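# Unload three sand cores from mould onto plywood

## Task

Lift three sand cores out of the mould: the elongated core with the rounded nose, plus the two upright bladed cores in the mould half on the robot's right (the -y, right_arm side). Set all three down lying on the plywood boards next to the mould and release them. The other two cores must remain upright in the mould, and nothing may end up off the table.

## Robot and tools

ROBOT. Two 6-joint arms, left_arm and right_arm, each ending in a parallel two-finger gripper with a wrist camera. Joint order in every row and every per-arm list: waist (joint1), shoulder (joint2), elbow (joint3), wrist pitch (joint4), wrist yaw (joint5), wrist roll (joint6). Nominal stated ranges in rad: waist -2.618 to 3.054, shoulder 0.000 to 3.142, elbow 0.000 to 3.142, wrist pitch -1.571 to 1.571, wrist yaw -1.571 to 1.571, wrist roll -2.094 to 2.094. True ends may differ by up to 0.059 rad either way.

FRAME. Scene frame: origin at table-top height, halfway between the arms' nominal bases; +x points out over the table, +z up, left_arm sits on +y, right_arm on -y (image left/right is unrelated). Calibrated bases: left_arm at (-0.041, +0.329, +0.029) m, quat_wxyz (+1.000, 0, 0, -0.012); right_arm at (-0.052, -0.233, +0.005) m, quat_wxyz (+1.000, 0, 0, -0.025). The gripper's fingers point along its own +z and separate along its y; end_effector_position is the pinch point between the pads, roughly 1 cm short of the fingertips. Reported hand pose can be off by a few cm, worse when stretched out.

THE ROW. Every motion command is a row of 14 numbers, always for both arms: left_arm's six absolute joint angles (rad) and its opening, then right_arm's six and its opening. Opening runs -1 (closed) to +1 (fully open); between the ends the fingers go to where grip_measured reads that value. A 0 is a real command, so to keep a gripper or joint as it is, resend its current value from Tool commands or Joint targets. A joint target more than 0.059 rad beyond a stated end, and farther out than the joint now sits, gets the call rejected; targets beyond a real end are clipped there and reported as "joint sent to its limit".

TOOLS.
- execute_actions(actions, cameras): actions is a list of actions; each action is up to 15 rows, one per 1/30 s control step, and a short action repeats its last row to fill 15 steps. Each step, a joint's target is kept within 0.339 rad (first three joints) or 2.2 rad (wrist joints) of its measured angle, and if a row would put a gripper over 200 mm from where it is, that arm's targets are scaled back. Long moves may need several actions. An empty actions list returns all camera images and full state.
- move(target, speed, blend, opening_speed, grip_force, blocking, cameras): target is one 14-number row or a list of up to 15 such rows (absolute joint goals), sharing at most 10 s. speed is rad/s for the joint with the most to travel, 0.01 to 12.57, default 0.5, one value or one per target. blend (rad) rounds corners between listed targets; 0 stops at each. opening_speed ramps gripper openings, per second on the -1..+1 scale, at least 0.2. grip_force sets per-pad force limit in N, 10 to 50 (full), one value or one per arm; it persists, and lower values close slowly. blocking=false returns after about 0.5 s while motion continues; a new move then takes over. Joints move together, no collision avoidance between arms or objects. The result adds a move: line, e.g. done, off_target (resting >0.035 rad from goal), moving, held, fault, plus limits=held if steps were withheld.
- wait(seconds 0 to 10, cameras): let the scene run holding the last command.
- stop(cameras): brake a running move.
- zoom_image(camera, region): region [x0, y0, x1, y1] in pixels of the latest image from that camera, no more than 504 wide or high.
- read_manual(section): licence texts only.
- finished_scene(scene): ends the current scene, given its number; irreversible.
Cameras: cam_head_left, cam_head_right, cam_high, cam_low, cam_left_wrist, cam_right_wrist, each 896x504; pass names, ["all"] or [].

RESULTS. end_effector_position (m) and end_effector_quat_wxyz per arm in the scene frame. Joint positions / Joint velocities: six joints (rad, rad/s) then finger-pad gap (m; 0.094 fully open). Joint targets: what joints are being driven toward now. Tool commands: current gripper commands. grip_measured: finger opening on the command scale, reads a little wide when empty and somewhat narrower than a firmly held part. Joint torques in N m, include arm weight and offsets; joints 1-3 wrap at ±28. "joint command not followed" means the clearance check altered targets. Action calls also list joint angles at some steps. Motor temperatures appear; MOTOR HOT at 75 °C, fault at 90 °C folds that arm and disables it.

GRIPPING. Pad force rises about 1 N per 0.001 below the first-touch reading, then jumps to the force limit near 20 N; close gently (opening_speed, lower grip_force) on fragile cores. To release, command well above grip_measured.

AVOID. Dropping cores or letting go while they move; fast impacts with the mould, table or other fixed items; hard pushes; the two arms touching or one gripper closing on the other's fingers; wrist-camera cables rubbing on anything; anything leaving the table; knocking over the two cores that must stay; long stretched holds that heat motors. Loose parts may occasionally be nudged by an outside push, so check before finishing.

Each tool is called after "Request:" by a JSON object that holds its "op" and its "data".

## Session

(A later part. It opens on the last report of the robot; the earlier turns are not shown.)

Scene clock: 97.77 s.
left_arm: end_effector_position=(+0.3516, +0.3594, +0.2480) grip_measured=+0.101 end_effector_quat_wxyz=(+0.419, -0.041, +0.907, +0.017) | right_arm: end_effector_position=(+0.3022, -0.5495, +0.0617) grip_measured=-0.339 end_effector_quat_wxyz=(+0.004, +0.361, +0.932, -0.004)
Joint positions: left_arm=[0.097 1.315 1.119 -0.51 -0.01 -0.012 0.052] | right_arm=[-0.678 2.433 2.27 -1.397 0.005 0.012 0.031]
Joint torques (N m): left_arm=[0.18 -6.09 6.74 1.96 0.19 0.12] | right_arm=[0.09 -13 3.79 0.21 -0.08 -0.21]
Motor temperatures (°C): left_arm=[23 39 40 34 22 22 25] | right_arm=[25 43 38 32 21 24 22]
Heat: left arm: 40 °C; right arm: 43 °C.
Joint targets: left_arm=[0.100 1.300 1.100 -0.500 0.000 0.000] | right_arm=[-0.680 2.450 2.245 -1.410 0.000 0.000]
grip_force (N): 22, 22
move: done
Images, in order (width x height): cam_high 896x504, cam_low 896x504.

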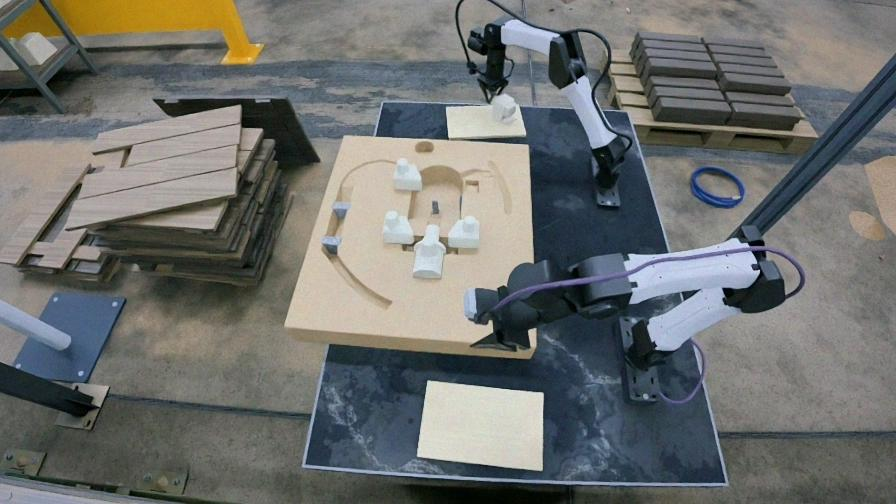

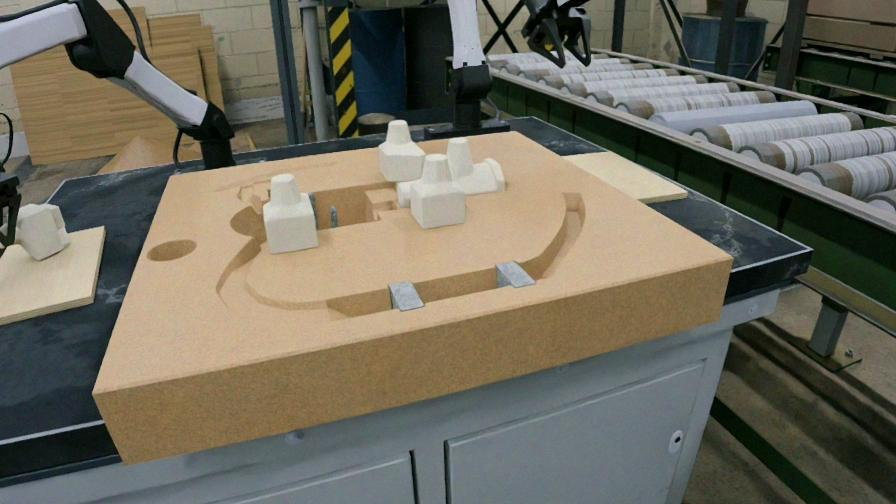

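Request:
{"op": "move", "data": {"target": [[0.1,1.3,1.1,-0.5,0.0,0.0,0.1,-0.68,2.445,2.26,-1.40,0.0,0.0,0.2]], "opening_speed": 0.4, "cameras": ["cam_low","cam_right_wrist"]}}

Request:
{"op": "zoom_image", "data": {"camera": "cam_low", "region": [0, 160, 140, 340]}}

Request:
{"op": "move", "data": {"target": [[0.1,1.3,1.1,-0.5,0.0,0.0,0.1,-0.68,2.44,2.48,-1.53,0.0,0.0,0.5],[0.1,1.3,1.1,-0.5,0.0,0.0,0.1,-0.63,2.05,2.13,-1.1,0.0,0.0,1.0],[0.1,1.3,1.1,-0.5,0.0,0.0,0.1,0.0,1.95,2.08,-0.8,0.08,0.06,1.0],[0.1,1.3,1.1,-0.5,0.0,0.0,0.1,0.2708,2.15,2.06,-0.49,0.19,0.14,1.0]], "speed": [0.3,0.6,0.8,0.7], "blend": [0.03,0.15,0.2,0], "opening_speed": 0.5, "cameras": ["cam_right_wrist","cam_low","cam_high"]}}

Scene clock: 118.33 s.
left_arm: end_effector_position=(+0.3516, +0.3594, +0.2480) grip_measured=+0.101 end_effector_quat_wxyz=(+0.419, -0.041, +0.907, +0.017) | right_arm: end_effector_position=(+0.3020, -0.5495, +0.0611) grip_measured=+0.198 end_effector_quat_wxyz=(+0.003, +0.361, +0.933, -0.004)
Joint positions: left_arm=[0.097 1.315 1.119 -0.51 -0.01 -0.012 0.052] | right_arm=[-0.678 2.433 2.267 -1.396 0.005 0.011 0.056]
Joint torques (N m): left_arm=[0.18 -6.13 6.82 1.94 0.18 0.13] | right_arm=[0.23 -13.5 5.15 0.32 -0.08 -0.18]
Motor temperatures (°C): left_arm=[23 39 40 35 22 22 25] | right_arm=[25 48 35 31 21 24 22]
Heat: left arm: 40 °C; right arm: 48 °C.
Joint targets: left_arm=[0.100 1.300 1.100 -0.500 0.000 0.000] | right_arm=[-0.680 2.445 2.260 -1.400 0.000 0.000]
grip_force (N): 22, 22
move: done
Images, in order (width x height): cam_low 896x504, cam_right_wrist 896x504.

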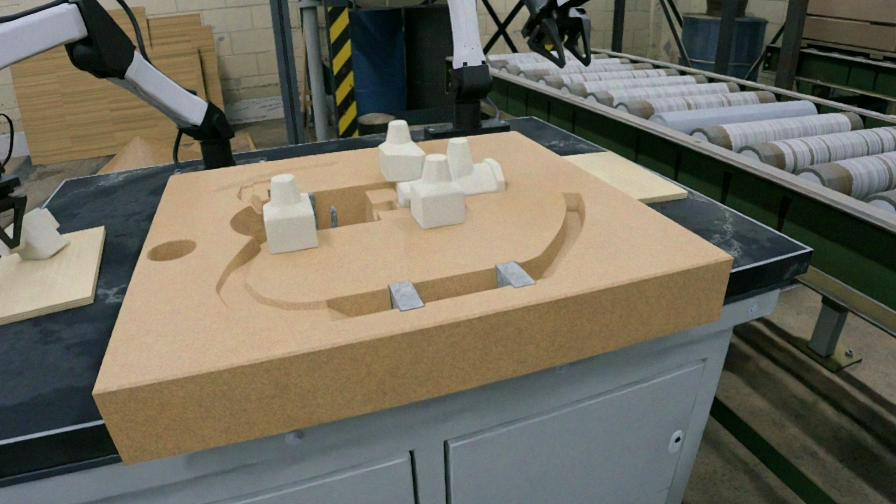

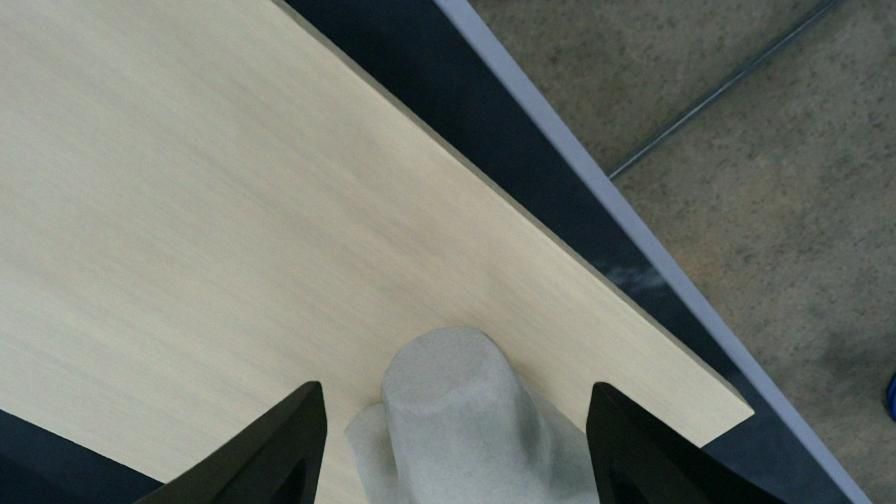

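Scaled by 2.800 from the camera's 896x504 image, which has a finer 1280x720 frame.

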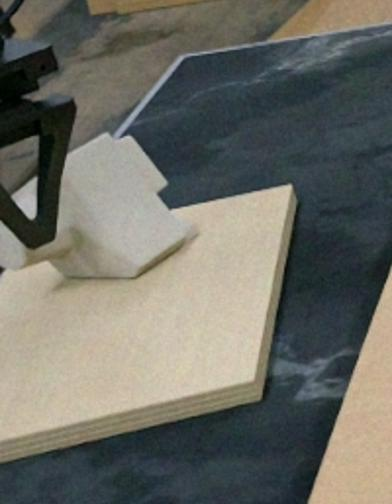

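Scene clock: 123.90 s.
left_arm: end_effector_position=(+0.3516, +0.3594, +0.2480) grip_measured=+0.101 end_effector_quat_wxyz=(+0.419, -0.041, +0.907, +0.017) | right_arm: end_effector_position=(+0.5557, -0.1262, +0.2381) grip_measured=+0.998 end_effector_quat_wxyz=(+0.470, -0.002, +0.883, +0.002)
Joint positions: left_arm=[0.097 1.315 1.119 -0.51 -0.01 -0.012 0.052] | right_arm=[0.275 2.15 2.059 -0.512 0.18 0.125 0.094]
Joint torques (N m): left_arm=[0.18 -6.12 6.82 1.95 0.19 0.14] | right_arm=[-0.02 -14 6.9 1.91 0.16 0.11]
Heat: left arm: 40 °C; right arm: 49 °C.
Joint targets: left_arm=[0.100 1.300 1.100 -0.500 0.000 0.000] | right_arm=[0.271 2.150 2.060 -0.490 0.190 0.140]
grip_force (N): 22, 22
move: done; blend cut to 0 rad at target 2, 0.155 rad at target 3
Images, in order (width x height): cam_high 896x504, cam_low 896x504, cam_right_wrist 896x504.

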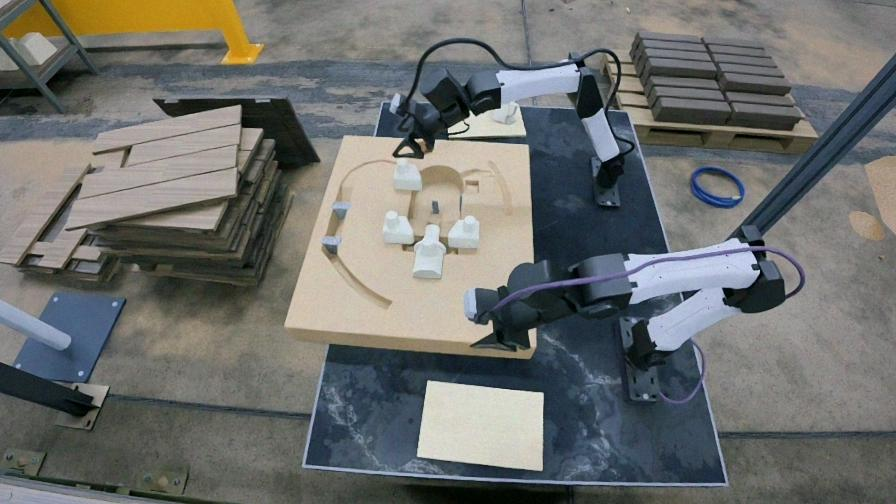

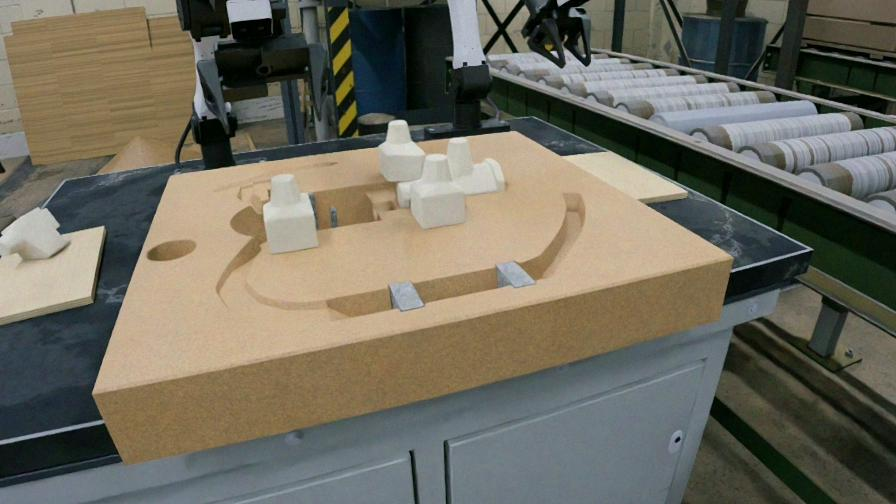

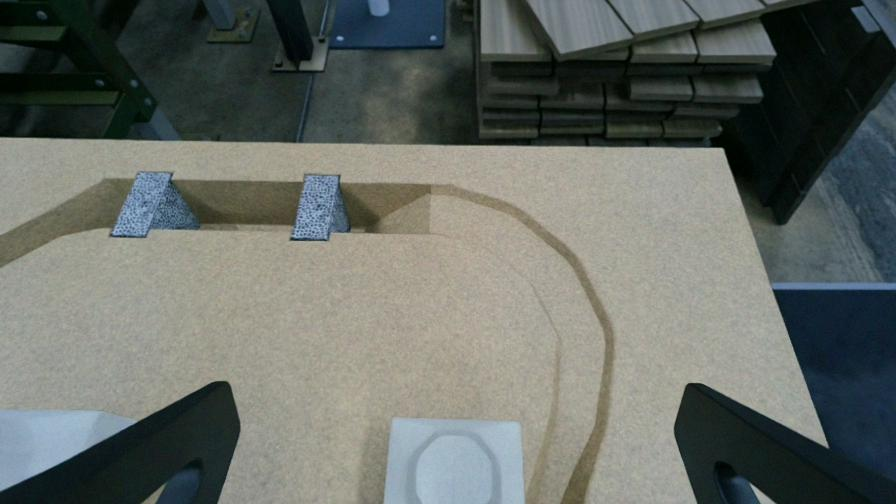

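Request:
{"op": "move", "data": {"target": [[0.1,1.3,1.1,-0.5,0.0,0.0,0.1,0.268,2.138,1.785,-0.22,0.19,0.14,1.0]], "speed": 0.3, "cameras": ["cam_right_wrist","cam_low"]}}

Scene clock: 130.87 s.
left_arm: end_effector_position=(+0.3516, +0.3594, +0.2480) grip_measured=+0.101 end_effector_quat_wxyz=(+0.419, -0.041, +0.907, +0.017) | right_arm: end_effector_position=(+0.5570, -0.1261, +0.1713) grip_measured=+0.998 end_effector_quat_wxyz=(+0.471, -0.002, +0.882, +0.002)
Joint positions: left_arm=[0.097 1.315 1.119 -0.51 -0.01 -0.012 0.052] | right_arm=[0.275 2.15 1.792 -0.243 0.181 0.125 0.094]
Joint torques (N m): left_arm=[0.18 -6.11 6.79 1.94 0.18 0.13] | right_arm=[-0.38 -15.3 6.38 1.92 0.11 0.11]
Heat: left arm: 40 °C; right arm: 48 °C.
Joint targets: left_arm=[0.100 1.300 1.100 -0.500 0.000 0.000] | right_arm=[0.268 2.138 1.785 -0.220 0.190 0.140]
grip_force (N): 22, 22
move: done
Images, in order (width x height): cam_low 896x504, cam_right_wrist 896x504.

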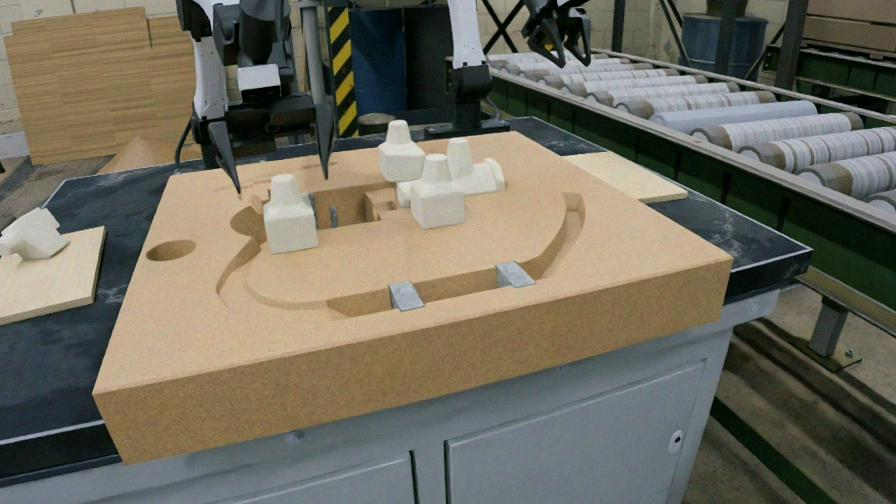

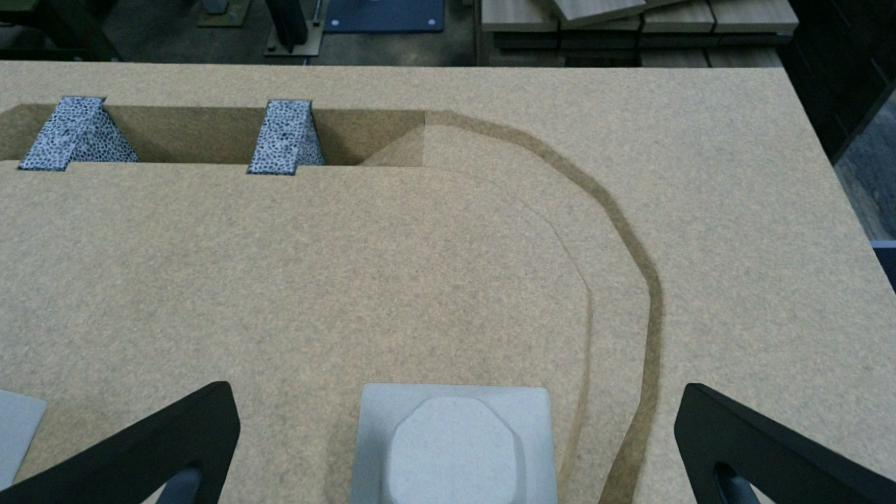

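Request:
{"op": "move", "data": {"target": [[0.1,1.3,1.1,-0.5,0.0,0.0,0.1,0.268,2.163,1.782,-0.22,0.19,0.14,1.0]], "speed": 0.3, "cameras": ["cam_right_wrist"]}}

Scene clock: 135.00 s.
left_arm: end_effector_position=(+0.3516, +0.3594, +0.2480) grip_measured=+0.101 end_effector_quat_wxyz=(+0.419, -0.041, +0.907, +0.017) | right_arm: end_effector_position=(+0.5570, -0.1261, +0.1713) grip_measured=+0.998 end_effector_quat_wxyz=(+0.471, -0.002, +0.882, +0.002)
Joint positions: left_arm=[0.097 1.315 1.119 -0.51 -0.01 -0.012 0.052] | right_arm=[0.275 2.15 1.792 -0.243 0.181 0.125 0.094]
Joint torques (N m): left_arm=[0.23 -6.05 6.8 1.92 0.18 0.12] | right_arm=[-0.34 -12.67 6.12 1.97 0.16 0.06]
Heat: left arm: 40 °C; right arm: 48 °C.
Joint targets: left_arm=[0.100 1.300 1.100 -0.500 0.000 0.000] | right_arm=[0.268 2.163 1.782 -0.220 0.190 0.140]
grip_force (N): 22, 22
move: done
Images, in order (width x height): cam_right_wrist 896x504.

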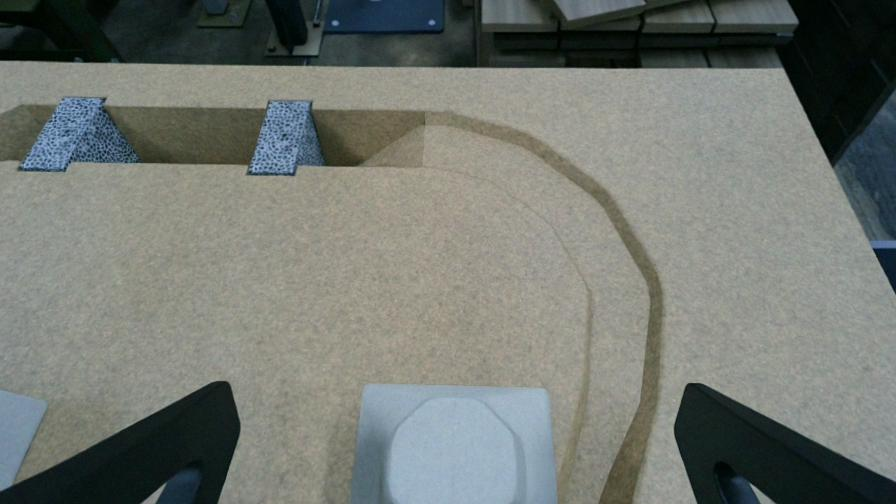

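Request:
{"op": "move", "data": {"target": [[0.1,1.3,1.1,-0.5,0.0,0.0,0.1,0.268,2.188,1.782,-0.22,0.19,0.14,1.0]], "speed": 0.3}}

Scene clock: 138.17 s.
left_arm: end_effector_position=(+0.3516, +0.3594, +0.2480) grip_measured=+0.101 end_effector_quat_wxyz=(+0.419, -0.041, +0.907, +0.017) | right_arm: end_effector_position=(+0.5585, -0.1258, +0.1587) grip_measured=+0.998 end_effector_quat_wxyz=(+0.463, -0.003, +0.886, +0.000)
Joint positions: left_arm=[0.097 1.315 1.119 -0.51 -0.01 -0.012 0.052] | right_arm=[0.275 2.172 1.792 -0.239 0.181 0.125 0.094]
Joint torques (N m): left_arm=[0.28 -6.16 6.83 1.93 0.17 0.12] | right_arm=[-0.44 -12.51 6.01 1.95 0.2 0.08]
Heat: left arm: 40 °C; right arm: 48 °C.
Joint targets: left_arm=[0.100 1.300 1.100 -0.500 0.000 0.000] | right_arm=[0.268 2.188 1.782 -0.220 0.190 0.140]
grip_force (N): 22, 22
move: done

Good. Close.

Request:
{"op": "move", "data": {"target": [[0.1,1.3,1.1,-0.5,0.0,0.0,0.1,0.27,2.188,1.782,-0.22,0.19,0.14,-0.6]], "grip_force": 40, "opening_speed": 0.7, "cameras": ["cam_right_wrist"]}}

Scene clock: 147.47 s.
left_arm: end_effector_position=(+0.3516, +0.3594, +0.2480) grip_measured=+0.101 end_effector_quat_wxyz=(+0.419, -0.041, +0.907, +0.017) | right_arm: end_effector_position=(+0.5585, -0.1261, +0.1588) grip_measured=-0.344 end_effector_quat_wxyz=(+0.463, -0.001, +0.886, +0.000)
Joint positions: left_arm=[0.097 1.315 1.119 -0.51 -0.01 -0.012 0.052] | right_arm=[0.275 2.172 1.792 -0.239 0.183 0.128 0.031]
Joint torques (N m): left_arm=[0.2 -6.05 6.79 1.92 0.17 0.13] | right_arm=[-0.21 -12.57 6.23 1.87 0.12 0.02]
Motor temperatures (°C): left_arm=[23 39 40 36 22 22 25] | right_arm=[25 47 36 36 21 24 22]
Heat: left arm: 40 °C; right arm: 47 °C.
Joint targets: left_arm=[0.100 1.300 1.100 -0.500 0.000 0.000] | right_arm=[0.270 2.188 1.782 -0.220 0.190 0.140]
grip_force (N): 40, 40
move: done
Images, in order (width x height): cam_right_wrist 896x504.

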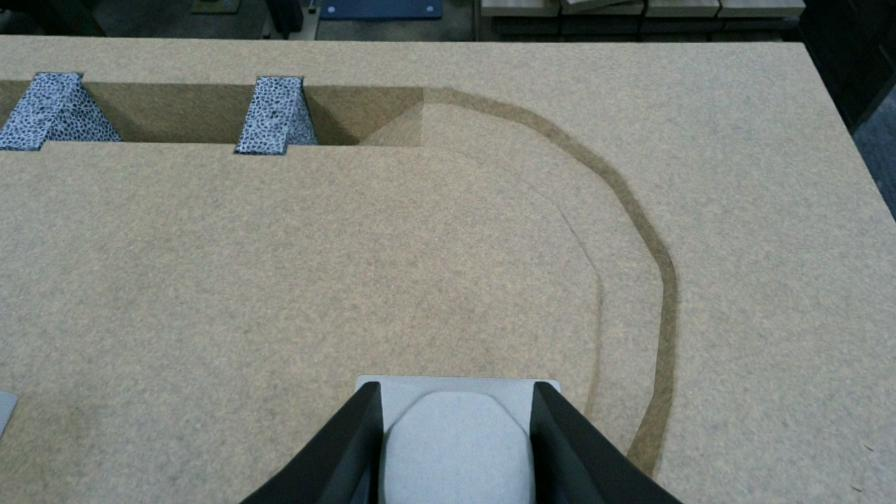

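Request:
{"op": "move", "data": {"target": [[0.1,1.3,1.1,-0.5,0.0,0.0,0.1,0.27,2.16,2.0,-0.39,0.19,0.14,-0.6],[0.1,1.3,1.1,-0.5,0.0,0.0,0.1,0.27,2.185,2.235,-0.59,0.19,0.14,-0.6]], "speed": 0.2, "blend": [0.03,0], "cameras": ["cam_right_wrist","cam_low"]}}

Scene clock: 164.57 s.
left_arm: end_effector_position=(+0.3517, +0.3594, +0.2481) grip_measured=+0.101 end_effector_quat_wxyz=(+0.419, -0.041, +0.907, +0.017) | right_arm: end_effector_position=(+0.5531, -0.1273, +0.2490) grip_measured=-0.347 end_effector_quat_wxyz=(+0.454, -0.002, +0.891, -0.002)
Joint positions: left_arm=[0.097 1.315 1.119 -0.51 -0.01 -0.012 0.052] | right_arm=[0.275 2.183 2.187 -0.644 0.183 0.129 0.031]
Joint torques (N m): left_arm=[0.18 -6.15 6.8 1.94 0.18 0.11] | right_arm=[-0.25 -13.94 10.35 2.17 0.08 0.04]
Heat: left arm: 40 °C; right arm: 47 °C.
Joint targets: left_arm=[0.100 1.300 1.100 -0.500 0.000 0.000] | right_arm=[0.270 2.185 2.235 -0.590 0.190 0.140]
grip_force (N): 40, 40
move: off_target (right_arm); right_arm: the wrist pitch is farthest, 0.054 rad from its target
Images, in order (width x height): cam_low 896x504, cam_right_wrist 896x504.

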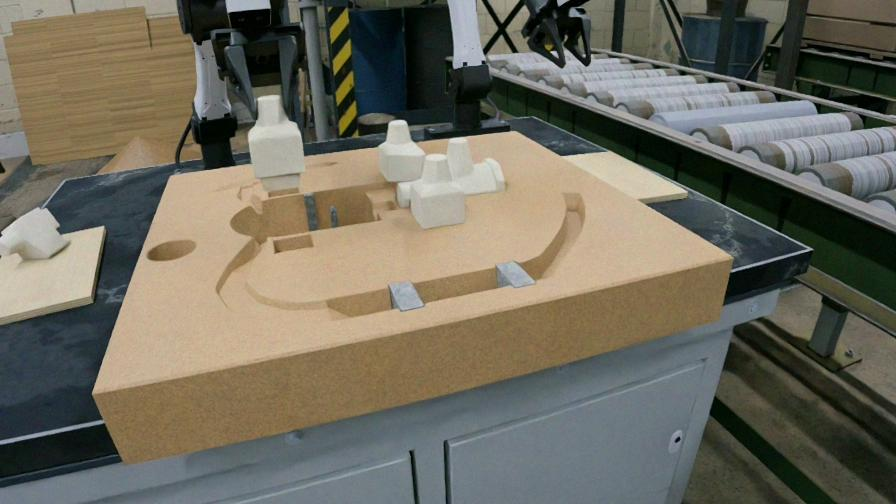

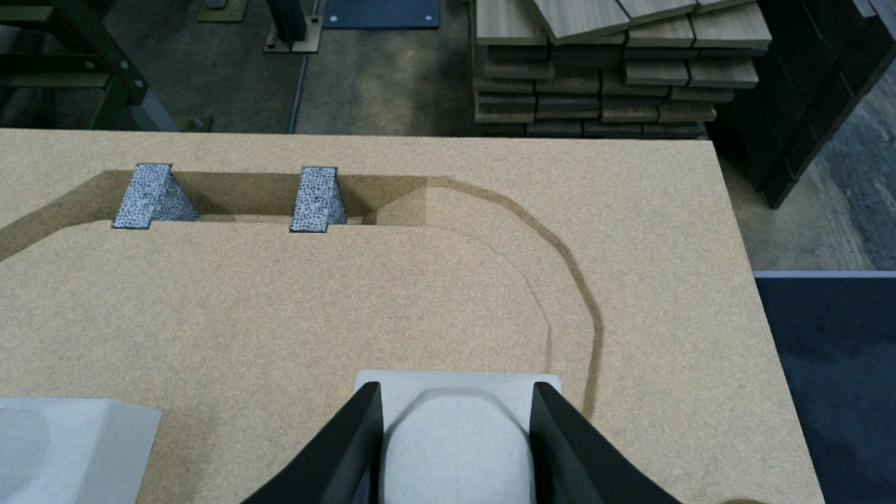

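Request:
{"op": "move", "data": {"target": [[0.1,1.3,1.1,-0.5,0.0,0.0,0.1,0.1,1.75,1.80,-0.75,0.1,0.05,-0.6],[0.1,1.3,1.1,-0.5,0.0,0.0,0.1,-0.44,1.95,1.94,-1.12,0.0,-0.4,-0.6],[0.1,1.3,1.1,-0.5,0.0,0.0,0.1,-0.461,2.31,2.29,-1.46,0.0,-0.511,-0.6]], "speed": [0.5,0.5,0.3], "blend": [0.15,0.1,0], "cameras": ["cam_right_wrist","cam_low","cam_high"]}}

Request:
{"op": "zoom_image", "data": {"camera": "cam_low", "region": [0, 160, 140, 340]}}

Request:
{"op": "zoom_image", "data": {"camera": "cam_high", "region": [440, 50, 560, 150]}}

Scene clock: 173.70 s.
left_arm: end_effector_position=(+0.3517, +0.3594, +0.2481) grip_measured=+0.101 end_effector_quat_wxyz=(+0.419, -0.041, +0.907, +0.017) | right_arm: end_effector_position=(+0.3538, -0.4588, +0.1125) grip_measured=-0.347 end_effector_quat_wxyz=(+0.030, +0.004, +0.999, -0.021)
Joint positions: left_arm=[0.097 1.315 1.119 -0.51 -0.01 -0.012 0.052] | right_arm=[-0.455 2.31 2.253 -1.442 0.007 -0.497 0.031]
Joint torques (N m): left_arm=[0.18 -6.13 6.76 1.94 0.16 0.14] | right_arm=[-0.21 -13.97 8.46 0.31 -0.12 -0.22]
Heat: left arm: 40 °C; right arm: 48 °C.
Joint targets: left_arm=[0.100 1.300 1.100 -0.500 0.000 0.000] | right_arm=[-0.461 2.310 2.290 -1.460 0.000 -0.511]
grip_force (N): 40, 40
move: off_target (right_arm); right_arm: the elbow is farthest, 0.037 rad from its target
Images, in order (width x height): cam_high 896x504, cam_low 896x504, cam_right_wrist 896x504.

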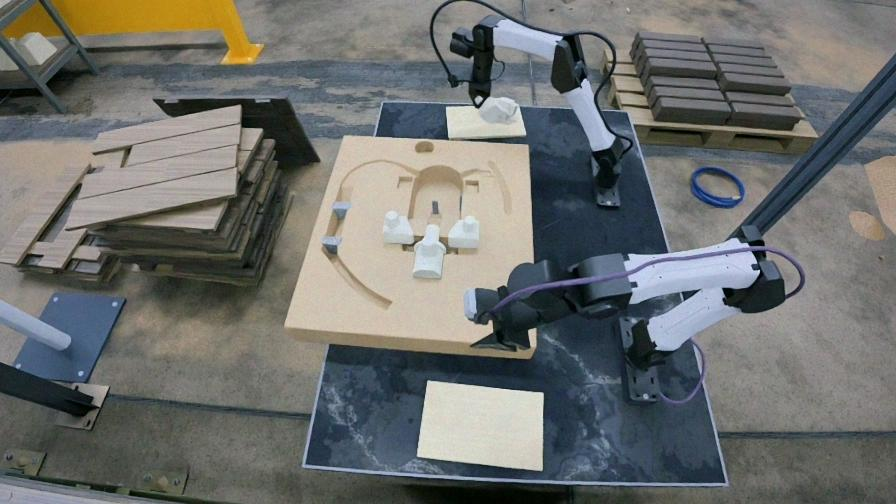

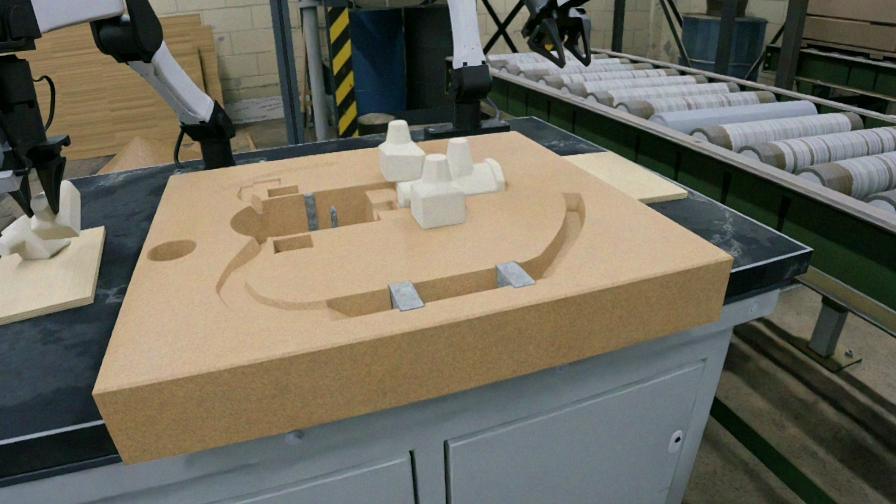

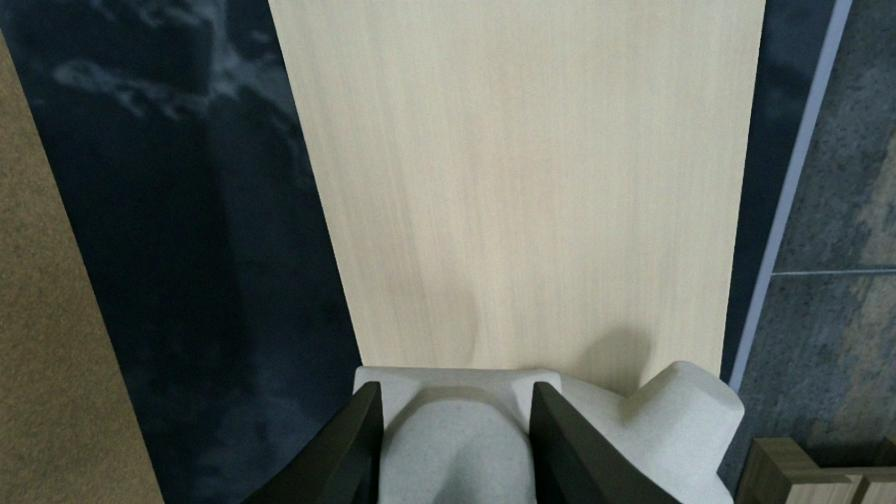

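Scaled by 2.800 from the camera's 896x504 image, which has a finer 1280x720 frame.

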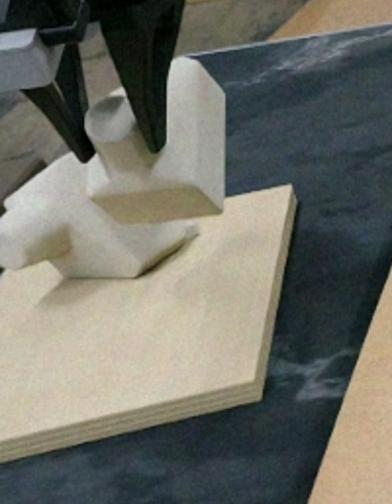

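Scaled by 4.200 from the camera's 896x504 image, which has a finer 1280x720 frame.

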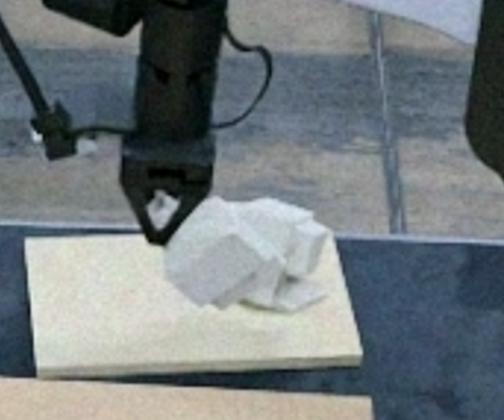

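Request:
{"op": "move", "data": {"target": [[0.1,1.3,1.1,-0.5,0.0,0.0,0.1,-0.437,2.535,2.53,-1.55,0.0,-0.487,-0.6],[0.1,1.3,1.1,-0.5,0.0,0.0,0.1,-0.432,2.535,2.42,-1.48,0.0,-0.48,-0.6]], "speed": [0.25,0.15], "grip_force": 22, "cameras": ["cam_right_wrist","cam_low","cam_high"]}}

Request:
{"op": "zoom_image", "data": {"camera": "cam_low", "region": [0, 160, 140, 340]}}

Request:
{"op": "zoom_image", "data": {"camera": "cam_high", "region": [440, 50, 560, 150]}}

Scene clock: 188.57 s.
left_arm: end_effector_position=(+0.3517, +0.3594, +0.2481) grip_measured=+0.101 end_effector_quat_wxyz=(+0.419, -0.041, +0.907, +0.017) | right_arm: end_effector_position=(+0.3940, -0.4597, +0.0695) grip_measured=-0.377 end_effector_quat_wxyz=(+0.037, -0.007, +0.999, -0.010)
Joint positions: left_arm=[0.097 1.315 1.119 -0.51 -0.01 -0.012 0.052] | right_arm=[-0.426 2.508 2.436 -1.424 -0.017 -0.488 0.029]
Joint torques (N m): left_arm=[0.12 -6.11 6.79 1.94 0.18 0.16] | right_arm=[-0.1 -12.59 4.49 -0.07 0.15 0.05]
Heat: left arm: 40 °C; right arm: 51 °C.
Joint targets: left_arm=[0.100 1.300 1.100 -0.500 0.000 0.000] | right_arm=[-0.432 2.535 2.420 -1.480 0.000 -0.480]
grip_force (N): 22, 22
move: off_target (right_arm); right_arm: the wrist pitch is farthest, 0.056 rad from its target
Images, in order (width x height): cam_high 896x504, cam_low 896x504, cam_right_wrist 896x504.

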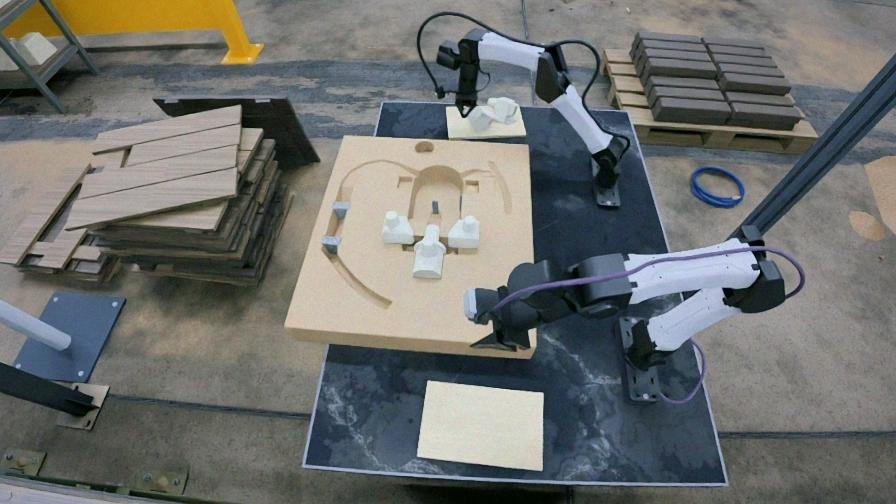

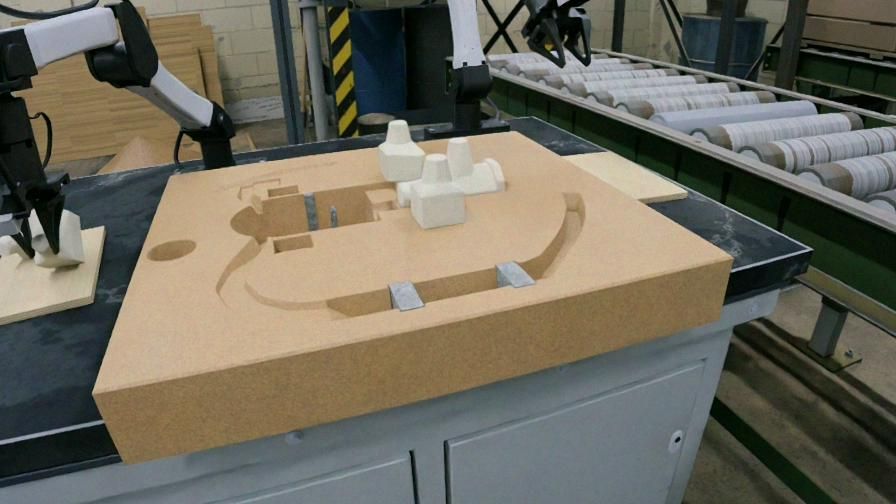

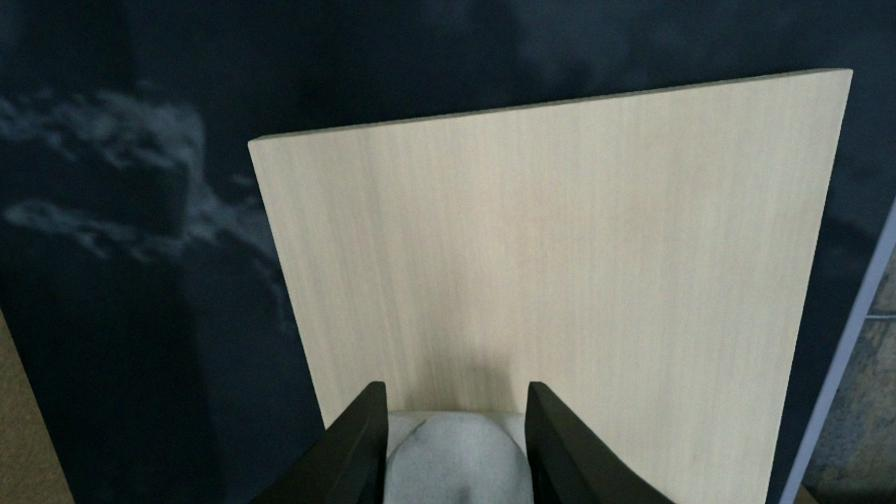

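Scaled by 2.800 from the camera's 896x504 image, which has a finer 1280x720 frame.

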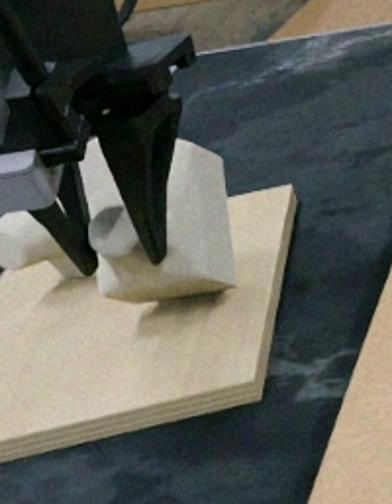

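Scaled by 4.200 from the camera's 896x504 image, which has a finer 1280x720 frame.

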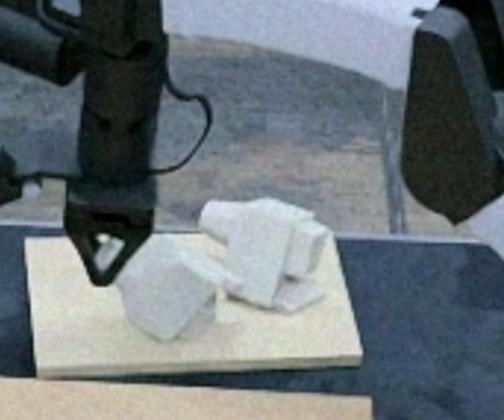

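Request:
{"op": "move", "data": {"target": [[0.1,1.3,1.1,-0.5,0.0,0.0,0.1,-0.43,2.530,2.345,-1.42,0.0,-0.48,-0.6]], "speed": 0.12, "cameras": ["cam_low","cam_high"]}}

Request:
{"op": "zoom_image", "data": {"camera": "cam_low", "region": [0, 160, 140, 340]}}

Request:
{"op": "zoom_image", "data": {"camera": "cam_high", "region": [440, 50, 560, 150]}}

Scene clock: 192.73 s.
left_arm: end_effector_position=(+0.3517, +0.3594, +0.2481) grip_measured=+0.101 end_effector_quat_wxyz=(+0.419, -0.041, +0.907, +0.017) | right_arm: end_effector_position=(+0.3826, -0.4554, +0.0501) grip_measured=-0.380 end_effector_quat_wxyz=(+0.009, -0.006, +1.000, +0.000)
Joint positions: left_arm=[0.097 1.315 1.119 -0.51 -0.01 -0.012 0.052] | right_arm=[-0.426 2.508 2.36 -1.408 -0.009 -0.488 0.029]
Joint torques (N m): left_arm=[0.18 -6.16 6.75 1.94 0.17 0.12] | right_arm=[-0.09 -13.12 4.63 0.23 0.02 0.03]
Heat: left arm: 40 °C; right arm: 50 °C.
Joint targets: left_arm=[0.100 1.300 1.100 -0.500 0.000 0.000] | right_arm=[-0.430 2.530 2.345 -1.420 0.000 -0.480]
grip_force (N): 22, 22
move: done
Images, in order (width x height): cam_high 896x504, cam_low 896x504.

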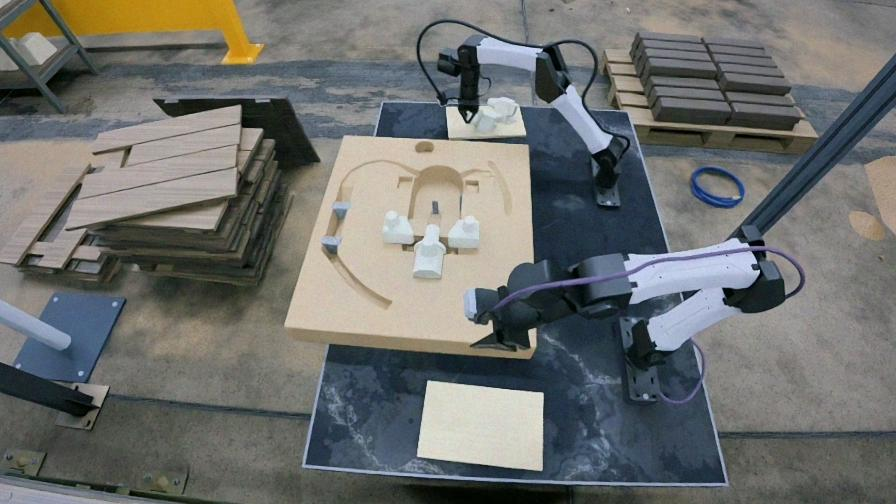

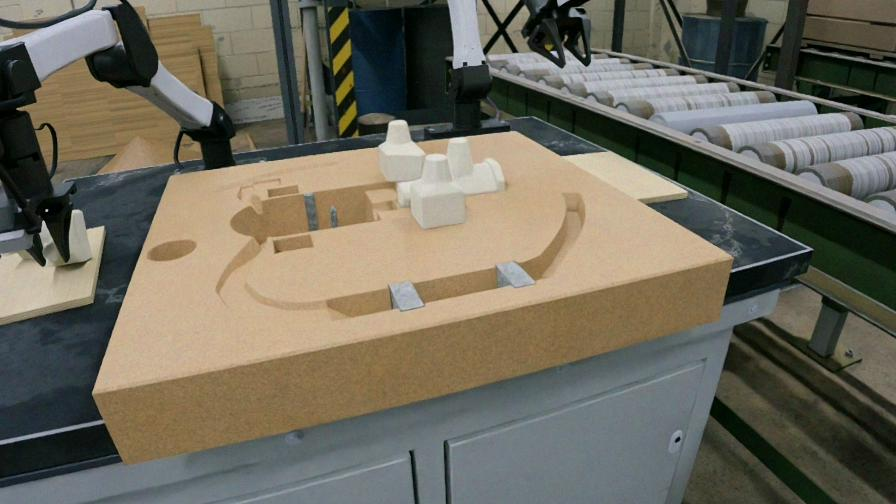

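Scaled by 2.800 from the camera's 896x504 image, which has a finer 1280x720 frame.

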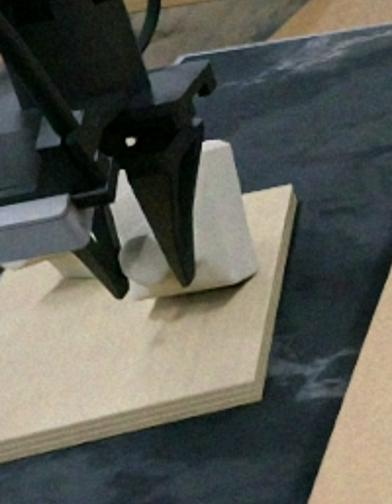

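Scaled by 4.200 from the camera's 896x504 image, which has a finer 1280x720 frame.

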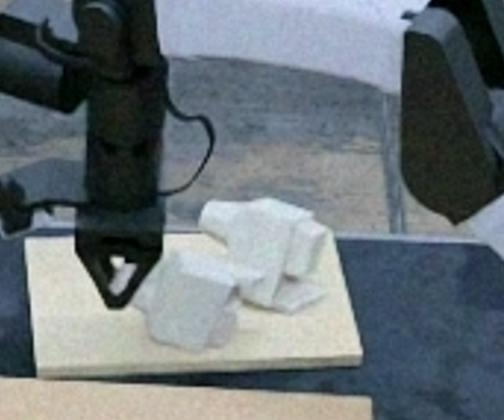

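Request:
{"op": "move", "data": {"target": [[0.1,1.3,1.1,-0.5,0.0,0.0,0.1,-0.43,2.530,2.298,-1.375,0.0,-0.48,-0.6]], "speed": 0.12}}

Request:
{"op": "move", "data": {"target": [[0.1,1.3,1.1,-0.5,0.0,0.0,0.1,-0.43,2.530,2.305,-1.38,0.0,-0.48,0.1]], "opening_speed": 0.3, "cameras": ["cam_low","cam_high","cam_right_wrist"]}}

Request:
{"op": "zoom_image", "data": {"camera": "cam_low", "region": [0, 160, 140, 340]}}

Request:
{"op": "zoom_image", "data": {"camera": "cam_high", "region": [440, 50, 560, 150]}}

Scene clock: 196.97 s.
left_arm: end_effector_position=(+0.3517, +0.3594, +0.2481) grip_measured=+0.101 end_effector_quat_wxyz=(+0.419, -0.041, +0.907, +0.017) | right_arm: end_effector_position=(+0.3808, -0.4545, +0.0371) grip_measured=-0.384 end_effector_quat_wxyz=(+0.003, -0.006, +1.000, +0.003)
Joint positions: left_arm=[0.097 1.315 1.119 -0.51 -0.01 -0.012 0.052] | right_arm=[-0.426 2.508 2.309 -1.368 -0.009 -0.488 0.029]
Joint torques (N m): left_arm=[0.16 -6.09 6.78 1.93 0.17 0.14] | right_arm=[-0.18 -13.08 5.09 0.24 0.06 0.03]
Heat: left arm: 40 °C; right arm: 50 °C.
Joint targets: left_arm=[0.100 1.300 1.100 -0.500 0.000 0.000] | right_arm=[-0.430 2.530 2.298 -1.375 0.000 -0.480]
grip_force (N): 22, 22
move: done

Scene clock: 199.50 s.
left_arm: end_effector_position=(+0.3517, +0.3594, +0.2481) grip_measured=+0.101 end_effector_quat_wxyz=(+0.419, -0.041, +0.907, +0.017) | right_arm: end_effector_position=(+0.3805, -0.4545, +0.0371) grip_measured=+0.098 end_effector_quat_wxyz=(+0.003, -0.006, +1.000, +0.003)
Joint positions: left_arm=[0.097 1.315 1.119 -0.51 -0.01 -0.012 0.052] | right_arm=[-0.426 2.508 2.309 -1.369 -0.008 -0.488 0.052]
Joint torques (N m): left_arm=[0.14 -6.08 6.86 1.95 0.17 0.12] | right_arm=[-0.03 -13.07 5.37 0.24 0.04 0.03]
Heat: left arm: 40 °C; right arm: 50 °C.
Joint targets: left_arm=[0.100 1.300 1.100 -0.500 0.000 0.000] | right_arm=[-0.430 2.530 2.305 -1.380 0.000 -0.480]
grip_force (N): 22, 22
move: done
Images, in order (width x height): cam_high 896x504, cam_low 896x504, cam_right_wrist 896x504.

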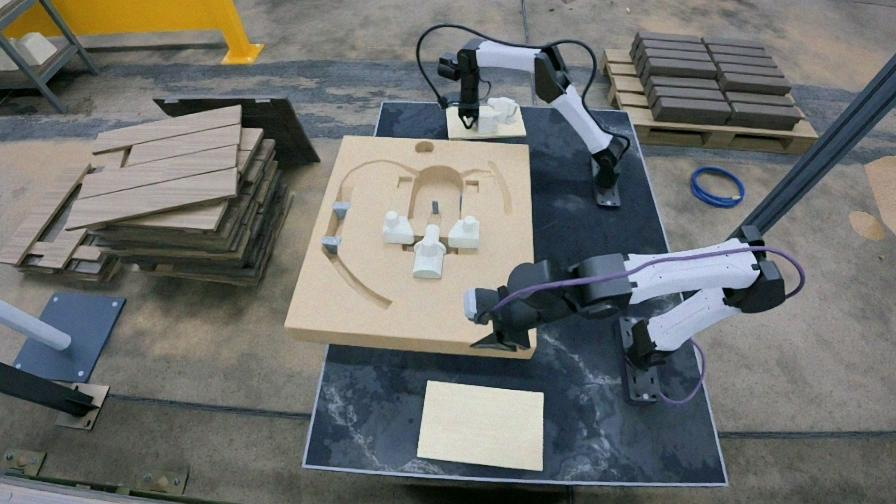

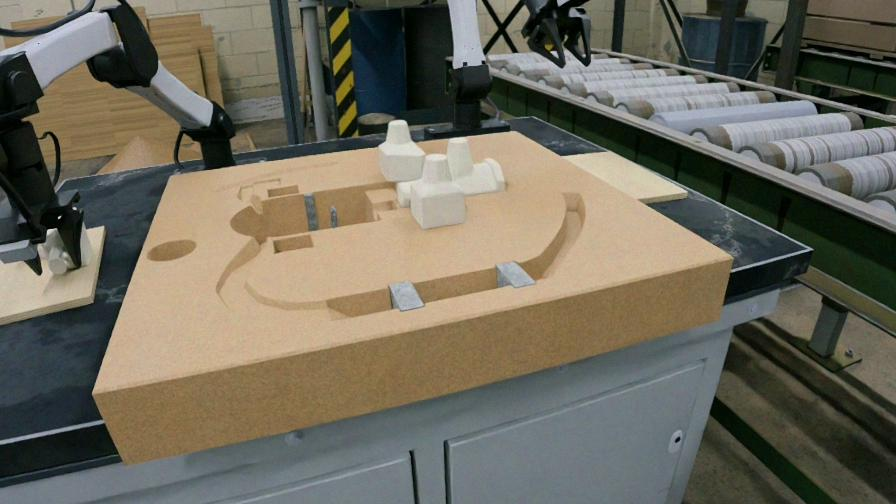

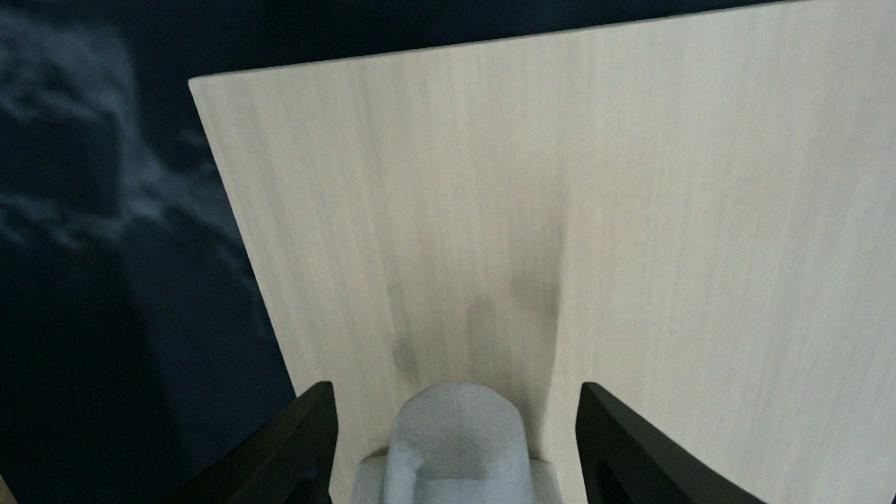

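Scaled by 2.800 from the camera's 896x504 image, which has a finer 1280x720 frame.

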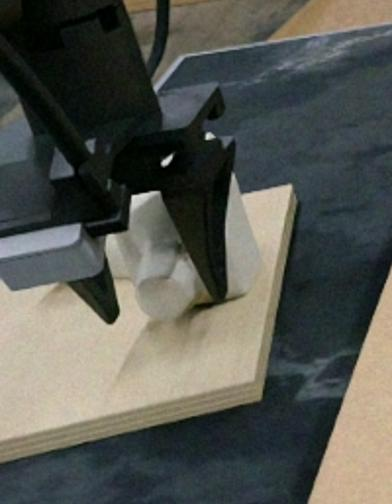

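Scaled by 4.200 from the camera's 896x504 image, which has a finer 1280x720 frame.

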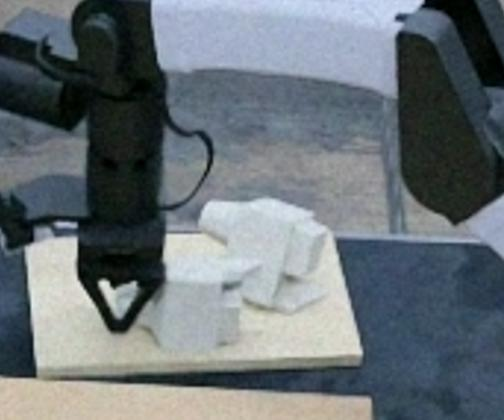

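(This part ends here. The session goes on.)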